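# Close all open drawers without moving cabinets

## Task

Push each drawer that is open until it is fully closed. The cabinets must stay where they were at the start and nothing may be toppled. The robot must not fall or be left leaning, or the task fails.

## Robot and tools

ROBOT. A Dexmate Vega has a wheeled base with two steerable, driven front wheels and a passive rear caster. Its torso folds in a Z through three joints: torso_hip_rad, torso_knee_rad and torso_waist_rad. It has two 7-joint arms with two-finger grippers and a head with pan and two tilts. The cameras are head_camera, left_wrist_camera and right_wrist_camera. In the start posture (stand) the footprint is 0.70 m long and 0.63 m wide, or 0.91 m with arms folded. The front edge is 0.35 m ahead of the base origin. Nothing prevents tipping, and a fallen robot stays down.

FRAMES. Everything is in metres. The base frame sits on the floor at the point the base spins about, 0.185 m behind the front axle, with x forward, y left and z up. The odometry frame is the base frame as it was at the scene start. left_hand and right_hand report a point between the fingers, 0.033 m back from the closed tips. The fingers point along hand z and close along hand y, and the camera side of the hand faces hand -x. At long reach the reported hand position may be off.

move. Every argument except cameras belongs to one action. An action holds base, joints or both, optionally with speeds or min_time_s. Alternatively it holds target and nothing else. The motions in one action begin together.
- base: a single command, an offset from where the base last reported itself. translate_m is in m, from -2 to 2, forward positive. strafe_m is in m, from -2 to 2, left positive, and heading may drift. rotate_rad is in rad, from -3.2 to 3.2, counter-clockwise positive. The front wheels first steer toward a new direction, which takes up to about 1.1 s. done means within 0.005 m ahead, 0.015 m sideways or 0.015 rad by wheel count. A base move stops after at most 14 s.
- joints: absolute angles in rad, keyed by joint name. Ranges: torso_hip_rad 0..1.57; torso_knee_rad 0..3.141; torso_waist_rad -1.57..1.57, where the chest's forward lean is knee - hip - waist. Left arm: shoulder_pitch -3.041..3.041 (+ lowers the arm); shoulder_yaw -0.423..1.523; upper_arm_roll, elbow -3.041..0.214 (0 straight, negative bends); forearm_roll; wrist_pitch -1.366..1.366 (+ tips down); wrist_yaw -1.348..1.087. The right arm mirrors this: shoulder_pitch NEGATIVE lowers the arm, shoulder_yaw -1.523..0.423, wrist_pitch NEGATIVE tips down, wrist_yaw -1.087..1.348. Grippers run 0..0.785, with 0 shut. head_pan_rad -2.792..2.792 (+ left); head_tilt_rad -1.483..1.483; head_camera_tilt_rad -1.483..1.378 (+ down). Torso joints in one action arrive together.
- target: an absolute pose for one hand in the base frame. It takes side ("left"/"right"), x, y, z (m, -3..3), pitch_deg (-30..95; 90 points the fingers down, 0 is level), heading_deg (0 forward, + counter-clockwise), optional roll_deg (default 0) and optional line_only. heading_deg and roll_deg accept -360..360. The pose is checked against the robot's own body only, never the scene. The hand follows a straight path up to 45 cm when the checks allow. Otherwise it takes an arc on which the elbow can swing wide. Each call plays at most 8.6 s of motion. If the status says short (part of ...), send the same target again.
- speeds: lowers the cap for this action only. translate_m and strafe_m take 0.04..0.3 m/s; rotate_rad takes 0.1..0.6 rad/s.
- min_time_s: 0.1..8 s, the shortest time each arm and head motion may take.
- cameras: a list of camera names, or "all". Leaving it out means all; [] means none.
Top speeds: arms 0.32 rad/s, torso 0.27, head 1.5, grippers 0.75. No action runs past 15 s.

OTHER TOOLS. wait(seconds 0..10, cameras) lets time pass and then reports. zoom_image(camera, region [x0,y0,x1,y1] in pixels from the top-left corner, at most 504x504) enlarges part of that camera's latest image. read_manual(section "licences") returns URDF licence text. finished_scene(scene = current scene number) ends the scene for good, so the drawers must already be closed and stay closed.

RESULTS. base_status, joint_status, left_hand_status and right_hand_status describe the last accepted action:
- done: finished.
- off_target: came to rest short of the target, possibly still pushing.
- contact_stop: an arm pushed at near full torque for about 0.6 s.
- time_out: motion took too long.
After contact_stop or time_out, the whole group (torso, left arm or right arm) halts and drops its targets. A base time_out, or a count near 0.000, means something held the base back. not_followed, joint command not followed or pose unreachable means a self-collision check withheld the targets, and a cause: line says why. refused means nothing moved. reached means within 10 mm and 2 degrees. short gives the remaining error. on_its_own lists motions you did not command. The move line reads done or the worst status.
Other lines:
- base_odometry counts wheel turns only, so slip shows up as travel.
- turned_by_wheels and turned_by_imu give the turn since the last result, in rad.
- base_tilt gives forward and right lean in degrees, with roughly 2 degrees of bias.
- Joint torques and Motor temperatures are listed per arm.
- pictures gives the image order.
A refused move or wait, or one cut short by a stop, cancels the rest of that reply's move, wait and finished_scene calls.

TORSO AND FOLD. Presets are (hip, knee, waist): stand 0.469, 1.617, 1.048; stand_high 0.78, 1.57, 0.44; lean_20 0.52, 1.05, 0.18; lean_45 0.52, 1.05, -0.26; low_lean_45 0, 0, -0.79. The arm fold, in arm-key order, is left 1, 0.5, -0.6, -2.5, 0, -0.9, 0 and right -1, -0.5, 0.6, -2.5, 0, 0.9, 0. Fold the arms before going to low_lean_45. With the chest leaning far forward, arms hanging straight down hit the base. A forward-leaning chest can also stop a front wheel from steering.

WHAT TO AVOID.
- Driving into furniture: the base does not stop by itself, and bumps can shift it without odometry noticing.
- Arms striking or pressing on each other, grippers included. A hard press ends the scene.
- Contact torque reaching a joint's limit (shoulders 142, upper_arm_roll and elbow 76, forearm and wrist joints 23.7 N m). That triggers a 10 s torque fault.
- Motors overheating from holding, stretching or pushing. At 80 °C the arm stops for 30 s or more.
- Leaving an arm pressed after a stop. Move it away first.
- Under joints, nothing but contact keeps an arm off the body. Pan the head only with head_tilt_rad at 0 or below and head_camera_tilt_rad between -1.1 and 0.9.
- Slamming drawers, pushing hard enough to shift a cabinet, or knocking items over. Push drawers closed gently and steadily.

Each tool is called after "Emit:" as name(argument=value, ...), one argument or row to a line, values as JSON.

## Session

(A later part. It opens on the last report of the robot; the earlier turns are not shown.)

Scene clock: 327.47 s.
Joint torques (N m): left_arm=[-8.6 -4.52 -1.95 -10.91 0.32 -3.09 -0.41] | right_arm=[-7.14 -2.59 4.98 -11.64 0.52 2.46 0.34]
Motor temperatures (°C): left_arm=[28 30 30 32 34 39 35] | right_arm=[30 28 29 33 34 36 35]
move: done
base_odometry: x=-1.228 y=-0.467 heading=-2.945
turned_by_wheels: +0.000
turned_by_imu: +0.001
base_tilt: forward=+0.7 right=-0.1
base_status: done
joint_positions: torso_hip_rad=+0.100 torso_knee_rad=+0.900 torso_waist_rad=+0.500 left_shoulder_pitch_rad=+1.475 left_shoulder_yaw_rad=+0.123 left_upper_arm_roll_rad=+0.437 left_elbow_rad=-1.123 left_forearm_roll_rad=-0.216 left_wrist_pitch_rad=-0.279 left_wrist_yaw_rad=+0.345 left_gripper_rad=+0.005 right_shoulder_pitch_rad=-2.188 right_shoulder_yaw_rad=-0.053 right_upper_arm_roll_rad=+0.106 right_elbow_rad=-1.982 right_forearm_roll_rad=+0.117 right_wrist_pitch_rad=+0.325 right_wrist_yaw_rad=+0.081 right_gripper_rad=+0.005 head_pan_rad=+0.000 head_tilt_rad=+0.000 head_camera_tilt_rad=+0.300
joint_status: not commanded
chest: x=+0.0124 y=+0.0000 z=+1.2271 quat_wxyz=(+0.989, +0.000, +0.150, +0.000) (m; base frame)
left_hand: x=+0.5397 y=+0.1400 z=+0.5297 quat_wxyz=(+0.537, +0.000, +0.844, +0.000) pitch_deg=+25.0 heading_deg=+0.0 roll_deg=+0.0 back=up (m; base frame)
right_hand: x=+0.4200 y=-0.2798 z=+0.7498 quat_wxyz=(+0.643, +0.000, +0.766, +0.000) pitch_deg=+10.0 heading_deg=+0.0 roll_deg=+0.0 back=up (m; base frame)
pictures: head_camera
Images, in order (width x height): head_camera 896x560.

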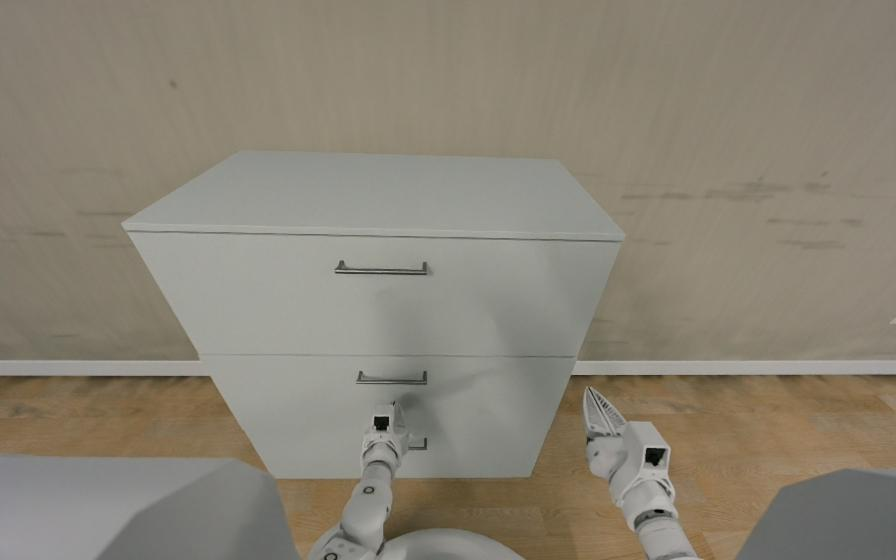

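Emit:
zoom_image(
  camera="head_camera",
  region=[190, 330, 600, 500],
)

Emit:
move(
  target={"side":"left","x":0.55,"y":0.14,"z":0.53,"pitch_deg":25,"heading_deg":0},
  cameras=["head_camera","left_wrist_camera"],
)

Emit:
zoom_image(
  camera="head_camera",
  region=[190, 330, 600, 500],
)

Scaled by 1.229 from the camera's 896x560 image, which has a finer 960x600 frame.

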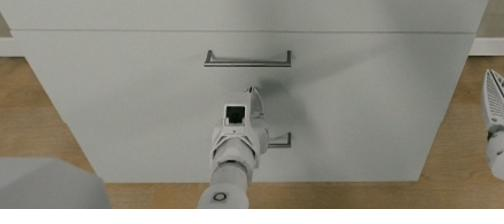

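Scene clock: 340.13 s.
Joint torques (N m): left_arm=[-20.98 -1.15 -5.39 -15.18 0.22 -3.62 -0.84] | right_arm=[-6.46 -2.23 4.7 -12.34 0.6 1.86 0.22]
Motor temperatures (°C): left_arm=[28 30 30 31 34 39 35] | right_arm=[30 28 29 33 34 36 35]
move: done
base_odometry: x=-1.228 y=-0.467 heading=-2.945
turned_by_wheels: +0.000
turned_by_imu: +0.001
base_tilt: forward=+0.7 right=-0.1
base_status: not commanded
joint_positions: torso_hip_rad=+0.100 torso_knee_rad=+0.900 torso_waist_rad=+0.500 left_shoulder_pitch_rad=+1.453 left_shoulder_yaw_rad=+0.117 left_upper_arm_roll_rad=+0.436 left_elbow_rad=-1.101 left_forearm_roll_rad=-0.219 left_wrist_pitch_rad=-0.277 left_wrist_yaw_rad=+0.340 left_gripper_rad=+0.005 right_shoulder_pitch_rad=-2.188 right_shoulder_yaw_rad=-0.053 right_upper_arm_roll_rad=+0.106 right_elbow_rad=-1.982 right_forearm_roll_rad=+0.117 right_wrist_pitch_rad=+0.325 right_wrist_yaw_rad=+0.081 right_gripper_rad=+0.005 head_pan_rad=+0.000 head_tilt_rad=+0.000 head_camera_tilt_rad=+0.300
joint_status: not commanded
chest: x=+0.0124 y=+0.0000 z=+1.2271 quat_wxyz=(+0.989, +0.000, +0.150, +0.000) (m; base frame)
left_hand: x=+0.5471 y=+0.1399 z=+0.5291 quat_wxyz=(+0.537, +0.000, +0.844, +0.000) pitch_deg=+25.1 heading_deg=+0.0 roll_deg=+0.0 back=up (m; base frame)
left_hand_status: reached (straight line, planned for 0.4 s): 3 mm and 0.1 deg off.
right_hand: x=+0.4200 y=-0.2798 z=+0.7498 quat_wxyz=(+0.643, +0.000, +0.766, +0.000) pitch_deg=+10.0 heading_deg=+0.0 roll_deg=+0.0 back=up (m; base frame)
pictures: head_camera, left_wrist_camera
Images, in order (width x height): head_camera 896x560, left_wrist_camera 672x420.

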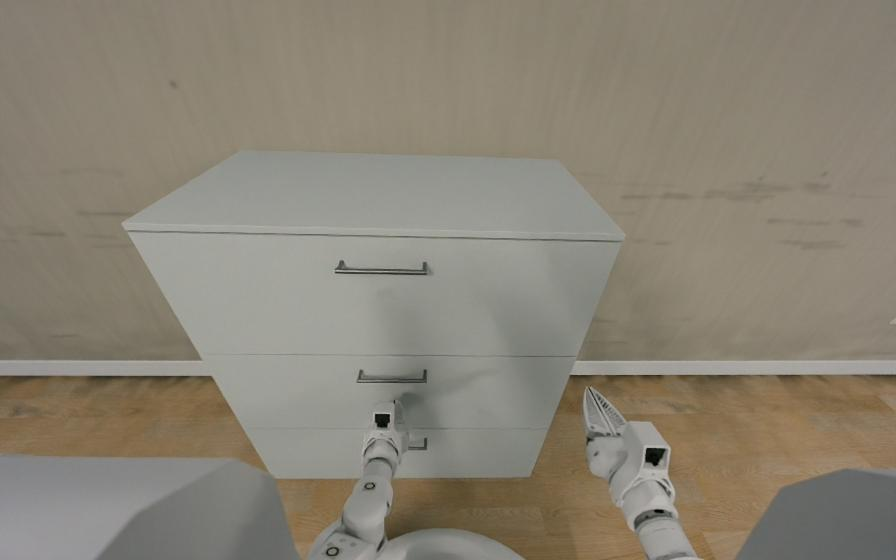

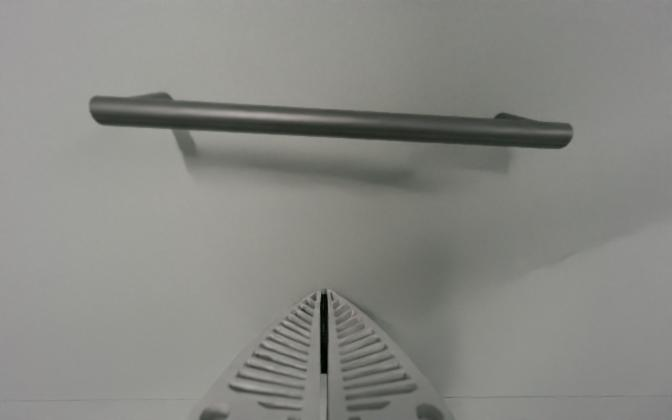

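Scaled by 1.229 from the camera's 896x560 image, which has a finer 960x600 frame.

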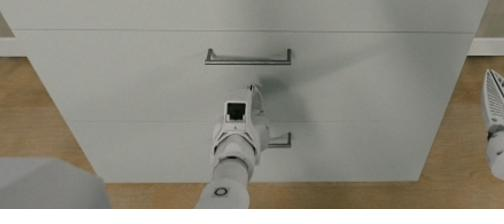

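Emit:
move(
  target={"side":"left","x":0.557,"y":0.14,"z":0.53,"pitch_deg":25,"heading_deg":0},
  cameras=["head_camera"],
)

Emit:
zoom_image(
  camera="head_camera",
  region=[190, 330, 600, 500],
)

Emit:
move(
  base={"translate_m":-1.0},
  cameras=["head_camera"],
)

Emit:
zoom_image(
  camera="head_camera",
  region=[210, 100, 610, 380],
)

Scene clock: 344.60 s.
Joint torques (N m): left_arm=[-35.71 -1.96 -11.3 -22.22 0.54 -4.67 -1.49] | right_arm=[-6.53 -2.63 4.69 -12.05 0.5 2.54 0.34]
Motor temperatures (°C): left_arm=[28 30 30 32 34 39 35] | right_arm=[30 28 29 33 34 36 35]
move: done
base_odometry: x=-1.227 y=-0.467 heading=-2.945
turned_by_wheels: +0.000
turned_by_imu: +0.001
base_tilt: forward=+0.7 right=-0.1
base_status: not commanded
joint_positions: torso_hip_rad=+0.100 torso_knee_rad=+0.900 torso_waist_rad=+0.500 left_shoulder_pitch_rad=+1.434 left_shoulder_yaw_rad=+0.112 left_upper_arm_roll_rad=+0.435 left_elbow_rad=-1.081 left_forearm_roll_rad=-0.222 left_wrist_pitch_rad=-0.275 left_wrist_yaw_rad=+0.336 left_gripper_rad=+0.005 right_shoulder_pitch_rad=-2.188 right_shoulder_yaw_rad=-0.053 right_upper_arm_roll_rad=+0.106 right_elbow_rad=-1.982 right_forearm_roll_rad=+0.117 right_wrist_pitch_rad=+0.325 right_wrist_yaw_rad=+0.081 right_gripper_rad=+0.005 head_pan_rad=+0.000 head_tilt_rad=+0.000 head_camera_tilt_rad=+0.300
joint_status: not commanded
chest: x=+0.0123 y=+0.0000 z=+1.2271 quat_wxyz=(+0.989, +0.000, +0.149, +0.000) (m; base frame)
left_hand: x=+0.5533 y=+0.1398 z=+0.5283 quat_wxyz=(+0.536, +0.000, +0.844, +0.000) pitch_deg=+25.2 heading_deg=+0.0 roll_deg=+0.0 back=up (m; base frame)
left_hand_status: reached (straight line, planned for 0.3 s): 4 mm and 0.2 deg off.
right_hand: x=+0.4199 y=-0.2798 z=+0.7499 quat_wxyz=(+0.643, +0.000, +0.766, +0.000) pitch_deg=+10.0 heading_deg=+0.0 roll_deg=+0.0 back=up (m; base frame)
pictures: head_camera
Images, in order (width x height): head_camera 896x560.

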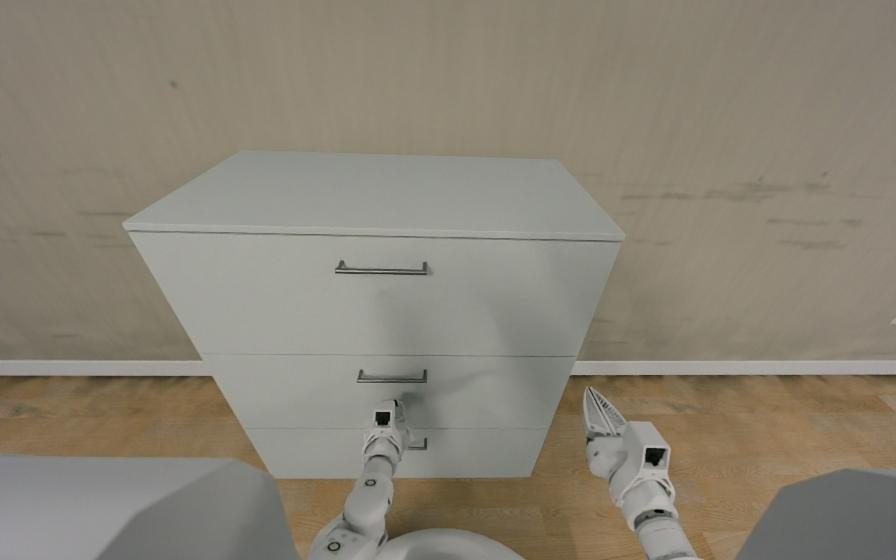

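Scaled by 1.229 from the camera's 896x560 image, which has a finer 960x600 frame.

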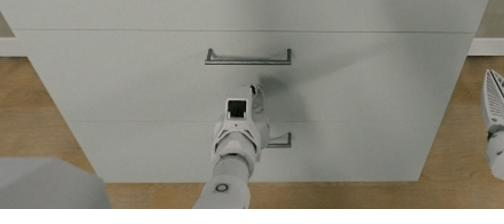

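Scene clock: 349.53 s.
Joint torques (N m): left_arm=[-10.3 -2.26 -5.67 -10.06 0.16 -2.54 -0.37] | right_arm=[-6.6 -2.77 4.6 -11.31 0.42 2.66 0.24]
Motor temperatures (°C): left_arm=[28 30 30 32 34 39 35] | right_arm=[30 28 29 33 34 36 35]
move: done
base_odometry: x=-0.247 y=-0.269 heading=-2.945
turned_by_wheels: -0.001
turned_by_imu: +0.000
base_tilt: forward=+0.7 right=-0.1
base_status: done
joint_positions: torso_hip_rad=+0.100 torso_knee_rad=+0.900 torso_waist_rad=+0.500 left_shoulder_pitch_rad=+1.427 left_shoulder_yaw_rad=+0.110 left_upper_arm_roll_rad=+0.434 left_elbow_rad=-1.076 left_forearm_roll_rad=-0.222 left_wrist_pitch_rad=-0.276 left_wrist_yaw_rad=+0.334 left_gripper_rad=+0.005 right_shoulder_pitch_rad=-2.188 right_shoulder_yaw_rad=-0.053 right_upper_arm_roll_rad=+0.106 right_elbow_rad=-1.982 right_forearm_roll_rad=+0.117 right_wrist_pitch_rad=+0.325 right_wrist_yaw_rad=+0.081 right_gripper_rad=+0.005 head_pan_rad=+0.000 head_tilt_rad=+0.000 head_camera_tilt_rad=+0.300
joint_status: not commanded
chest: x=+0.0124 y=+0.0000 z=+1.2271 quat_wxyz=(+0.989, +0.000, +0.149, +0.000) (m; base frame)
left_hand: x=+0.5567 y=+0.1400 z=+0.5297 quat_wxyz=(+0.537, +0.000, +0.844, +0.000) pitch_deg=+25.0 heading_deg=+0.0 roll_deg=+0.0 back=up (m; base frame)
right_hand: x=+0.4200 y=-0.2798 z=+0.7498 quat_wxyz=(+0.643, +0.000, +0.766, +0.000) pitch_deg=+10.0 heading_deg=+0.0 roll_deg=+0.0 back=up (m; base frame)
pictures: head_camera
Images, in order (width x height): head_camera 896x560.

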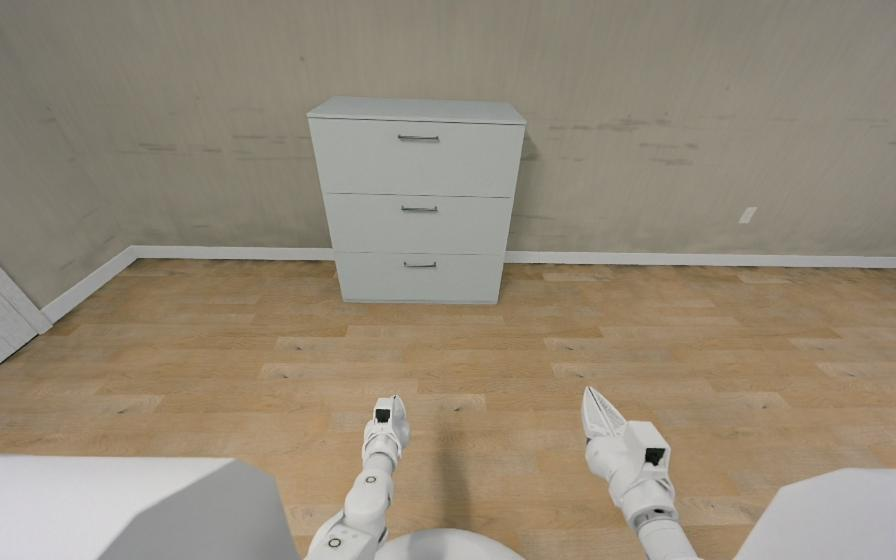

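Scaled by 1.260 from the camera's 896x560 image, which has a finer 960x600 frame.

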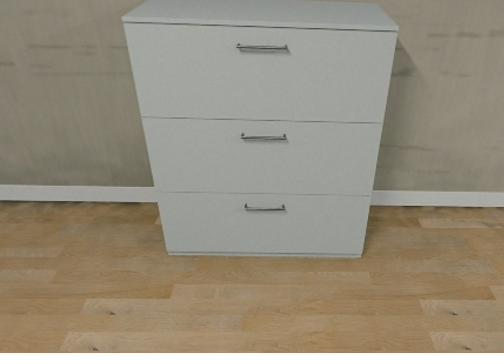

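Emit:
move(
  joints={"head_pan_rad":-1.5,"head_camera_tilt_rad":0},
  cameras=["head_camera"],
)

Emit:
move(
  joints={"head_pan_rad":2.2},
  cameras=["head_camera"],
)

Emit:
move(
  joints={"head_pan_rad":-2.7},
  cameras=["head_camera"],
)

Scene clock: 356.40 s.
Joint torques (N m): left_arm=[-9.27 -4.05 -1.94 -9.47 0.18 -1.75 -0.53] | right_arm=[-6.14 -3.33 4.6 -11.48 0.48 2.66 0.27]
Motor temperatures (°C): left_arm=[28 30 30 32 34 39 35] | right_arm=[30 28 29 33 34 36 35]
move: done
base_odometry: x=-0.247 y=-0.269 heading=-2.945
turned_by_wheels: +0.000
turned_by_imu: +0.001
base_tilt: forward=+0.7 right=+0.0
base_status: not commanded
joint_positions: torso_hip_rad=+0.100 torso_knee_rad=+0.900 torso_waist_rad=+0.500 left_shoulder_pitch_rad=+1.427 left_shoulder_yaw_rad=+0.110 left_upper_arm_roll_rad=+0.434 left_elbow_rad=-1.076 left_forearm_roll_rad=-0.222 left_wrist_pitch_rad=-0.276 left_wrist_yaw_rad=+0.334 left_gripper_rad=+0.005 right_shoulder_pitch_rad=-2.188 right_shoulder_yaw_rad=-0.053 right_upper_arm_roll_rad=+0.106 right_elbow_rad=-1.982 right_forearm_roll_rad=+0.117 right_wrist_pitch_rad=+0.325 right_wrist_yaw_rad=+0.081 right_gripper_rad=+0.005 head_pan_rad=-1.500 head_tilt_rad=+0.000 head_camera_tilt_rad=+0.000
joint_status: all done
chest: x=+0.0124 y=+0.0000 z=+1.2271 quat_wxyz=(+0.989, +0.000, +0.149, +0.000) (m; base frame)
left_hand: x=+0.5567 y=+0.1400 z=+0.5297 quat_wxyz=(+0.537, +0.000, +0.844, +0.000) pitch_deg=+25.0 heading_deg=+0.0 roll_deg=+0.0 back=up (m; base frame)
right_hand: x=+0.4200 y=-0.2798 z=+0.7498 quat_wxyz=(+0.643, +0.000, +0.766, +0.000) pitch_deg=+10.0 heading_deg=+0.0 roll_deg=+0.0 back=up (m; base frame)
pictures: head_camera
Images, in order (width x height): head_camera 896x560.

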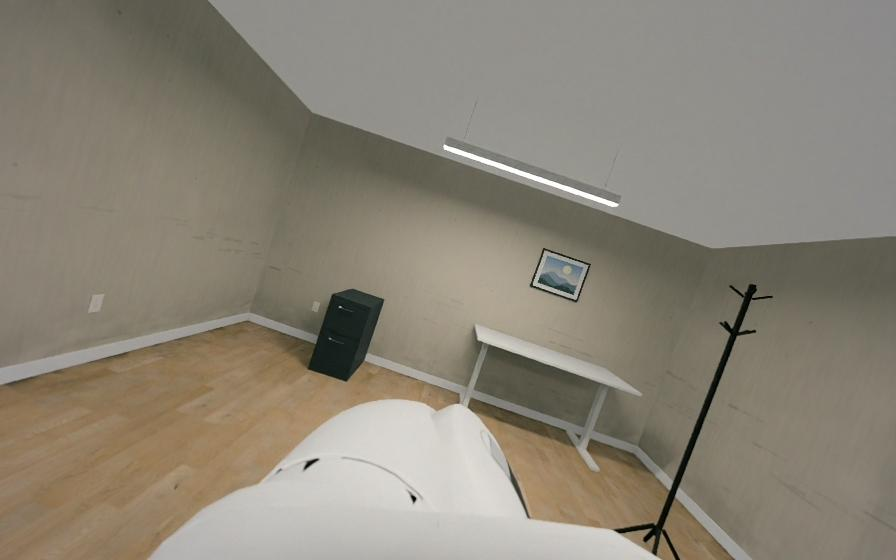

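Scene clock: 359.53 s.
Joint torques (N m): left_arm=[-8.88 -3.73 -3.54 -11.08 0.81 -2.3 -0.03] | right_arm=[-6.59 -2.17 4.87 -11.53 0.51 2.81 0.28]
Motor temperatures (°C): left_arm=[28 30 30 31 34 39 35] | right_arm=[30 28 29 33 34 36 35]
move: done
base_odometry: x=-0.247 y=-0.269 heading=-2.945
turned_by_wheels: +0.000
turned_by_imu: +0.001
base_tilt: forward=+0.7 right=+0.0
base_status: not commanded
joint_positions: torso_hip_rad=+0.100 torso_knee_rad=+0.900 torso_waist_rad=+0.500 left_shoulder_pitch_rad=+1.427 left_shoulder_yaw_rad=+0.110 left_upper_arm_roll_rad=+0.434 left_elbow_rad=-1.076 left_forearm_roll_rad=-0.222 left_wrist_pitch_rad=-0.276 left_wrist_yaw_rad=+0.334 left_gripper_rad=+0.005 right_shoulder_pitch_rad=-2.188 right_shoulder_yaw_rad=-0.053 right_upper_arm_roll_rad=+0.106 right_elbow_rad=-1.982 right_forearm_roll_rad=+0.117 right_wrist_pitch_rad=+0.325 right_wrist_yaw_rad=+0.081 right_gripper_rad=+0.005 head_pan_rad=+2.200 head_tilt_rad=+0.000 head_camera_tilt_rad=+0.000
joint_status: all done
chest: x=+0.0124 y=+0.0000 z=+1.2271 quat_wxyz=(+0.989, +0.000, +0.149, +0.000) (m; base frame)
left_hand: x=+0.5567 y=+0.1400 z=+0.5297 quat_wxyz=(+0.537, +0.000, +0.844, +0.000) pitch_deg=+25.0 heading_deg=+0.0 roll_deg=+0.0 back=up (m; base frame)
right_hand: x=+0.4200 y=-0.2798 z=+0.7498 quat_wxyz=(+0.643, +0.000, +0.766, +0.000) pitch_deg=+10.0 heading_deg=+0.0 roll_deg=+0.0 back=up (m; base frame)
pictures: head_camera
Images, in order (width x height): head_camera 896x560.

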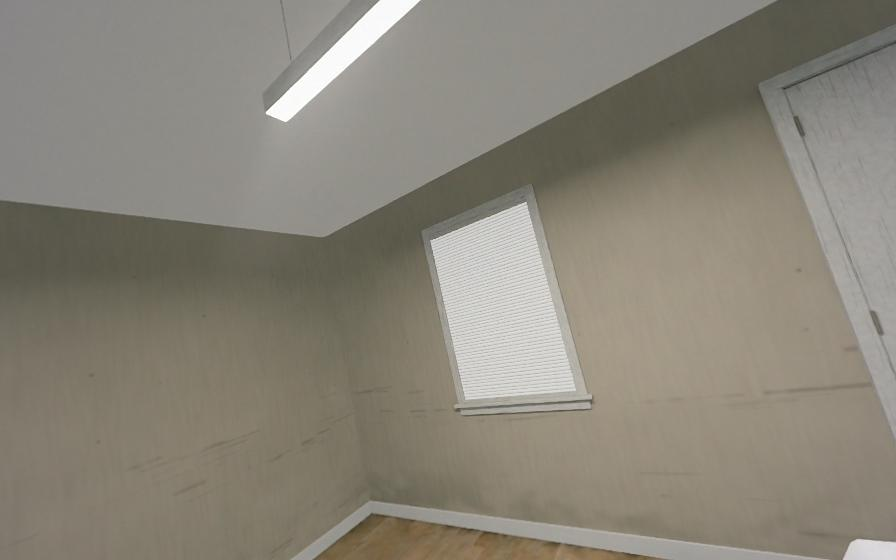

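Scene clock: 363.47 s.
Joint torques (N m): left_arm=[-6.91 -5.94 -2.19 -9.07 -0.14 -1.94 -0.9] | right_arm=[-7.43 -2.76 4.72 -11.98 0.46 2.05 0.34]
Motor temperatures (°C): left_arm=[28 30 30 31 34 39 35] | right_arm=[30 28 29 33 34 36 35]
move: done
base_odometry: x=-0.247 y=-0.269 heading=-2.945
turned_by_wheels: +0.000
turned_by_imu: +0.001
base_tilt: forward=+0.6 right=-0.1
base_status: not commanded
joint_positions: torso_hip_rad=+0.100 torso_knee_rad=+0.900 torso_waist_rad=+0.500 left_shoulder_pitch_rad=+1.427 left_shoulder_yaw_rad=+0.110 left_upper_arm_roll_rad=+0.434 left_elbow_rad=-1.076 left_forearm_roll_rad=-0.222 left_wrist_pitch_rad=-0.276 left_wrist_yaw_rad=+0.334 left_gripper_rad=+0.005 right_shoulder_pitch_rad=-2.188 right_shoulder_yaw_rad=-0.053 right_upper_arm_roll_rad=+0.106 right_elbow_rad=-1.982 right_forearm_roll_rad=+0.117 right_wrist_pitch_rad=+0.325 right_wrist_yaw_rad=+0.081 right_gripper_rad=+0.005 head_pan_rad=-2.700 head_tilt_rad=+0.000 head_camera_tilt_rad=+0.000
joint_status: all done
chest: x=+0.0124 y=+0.0000 z=+1.2271 quat_wxyz=(+0.989, +0.000, +0.149, +0.000) (m; base frame)
left_hand: x=+0.5567 y=+0.1400 z=+0.5297 quat_wxyz=(+0.537, +0.000, +0.844, +0.000) pitch_deg=+25.0 heading_deg=+0.0 roll_deg=+0.0 back=up (m; base frame)
right_hand: x=+0.4200 y=-0.2798 z=+0.7498 quat_wxyz=(+0.643, +0.000, +0.766, +0.000) pitch_deg=+10.0 heading_deg=+0.0 roll_deg=+0.0 back=up (m; base frame)
pictures: head_camera
Images, in order (width x height): head_camera 896x560.

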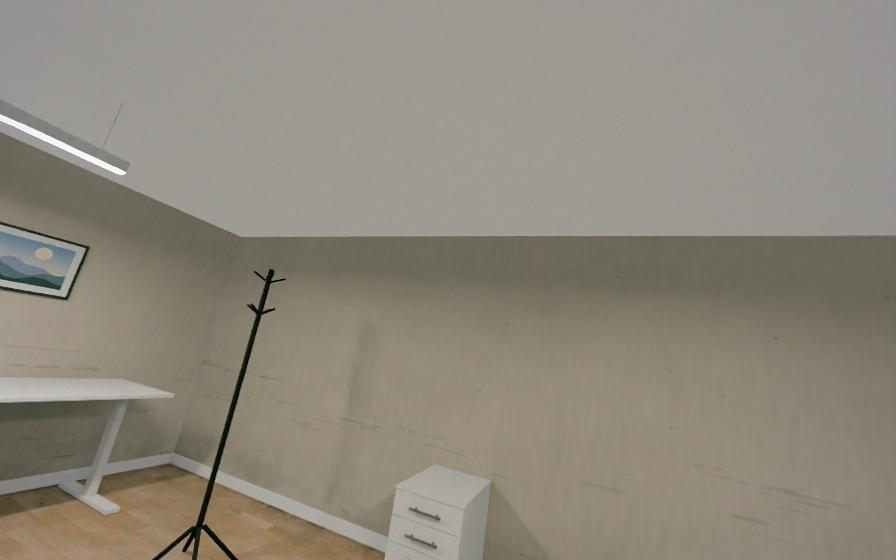

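Emit:
finished_scene(
  scene=3,
)

The scene is finished: the task was done.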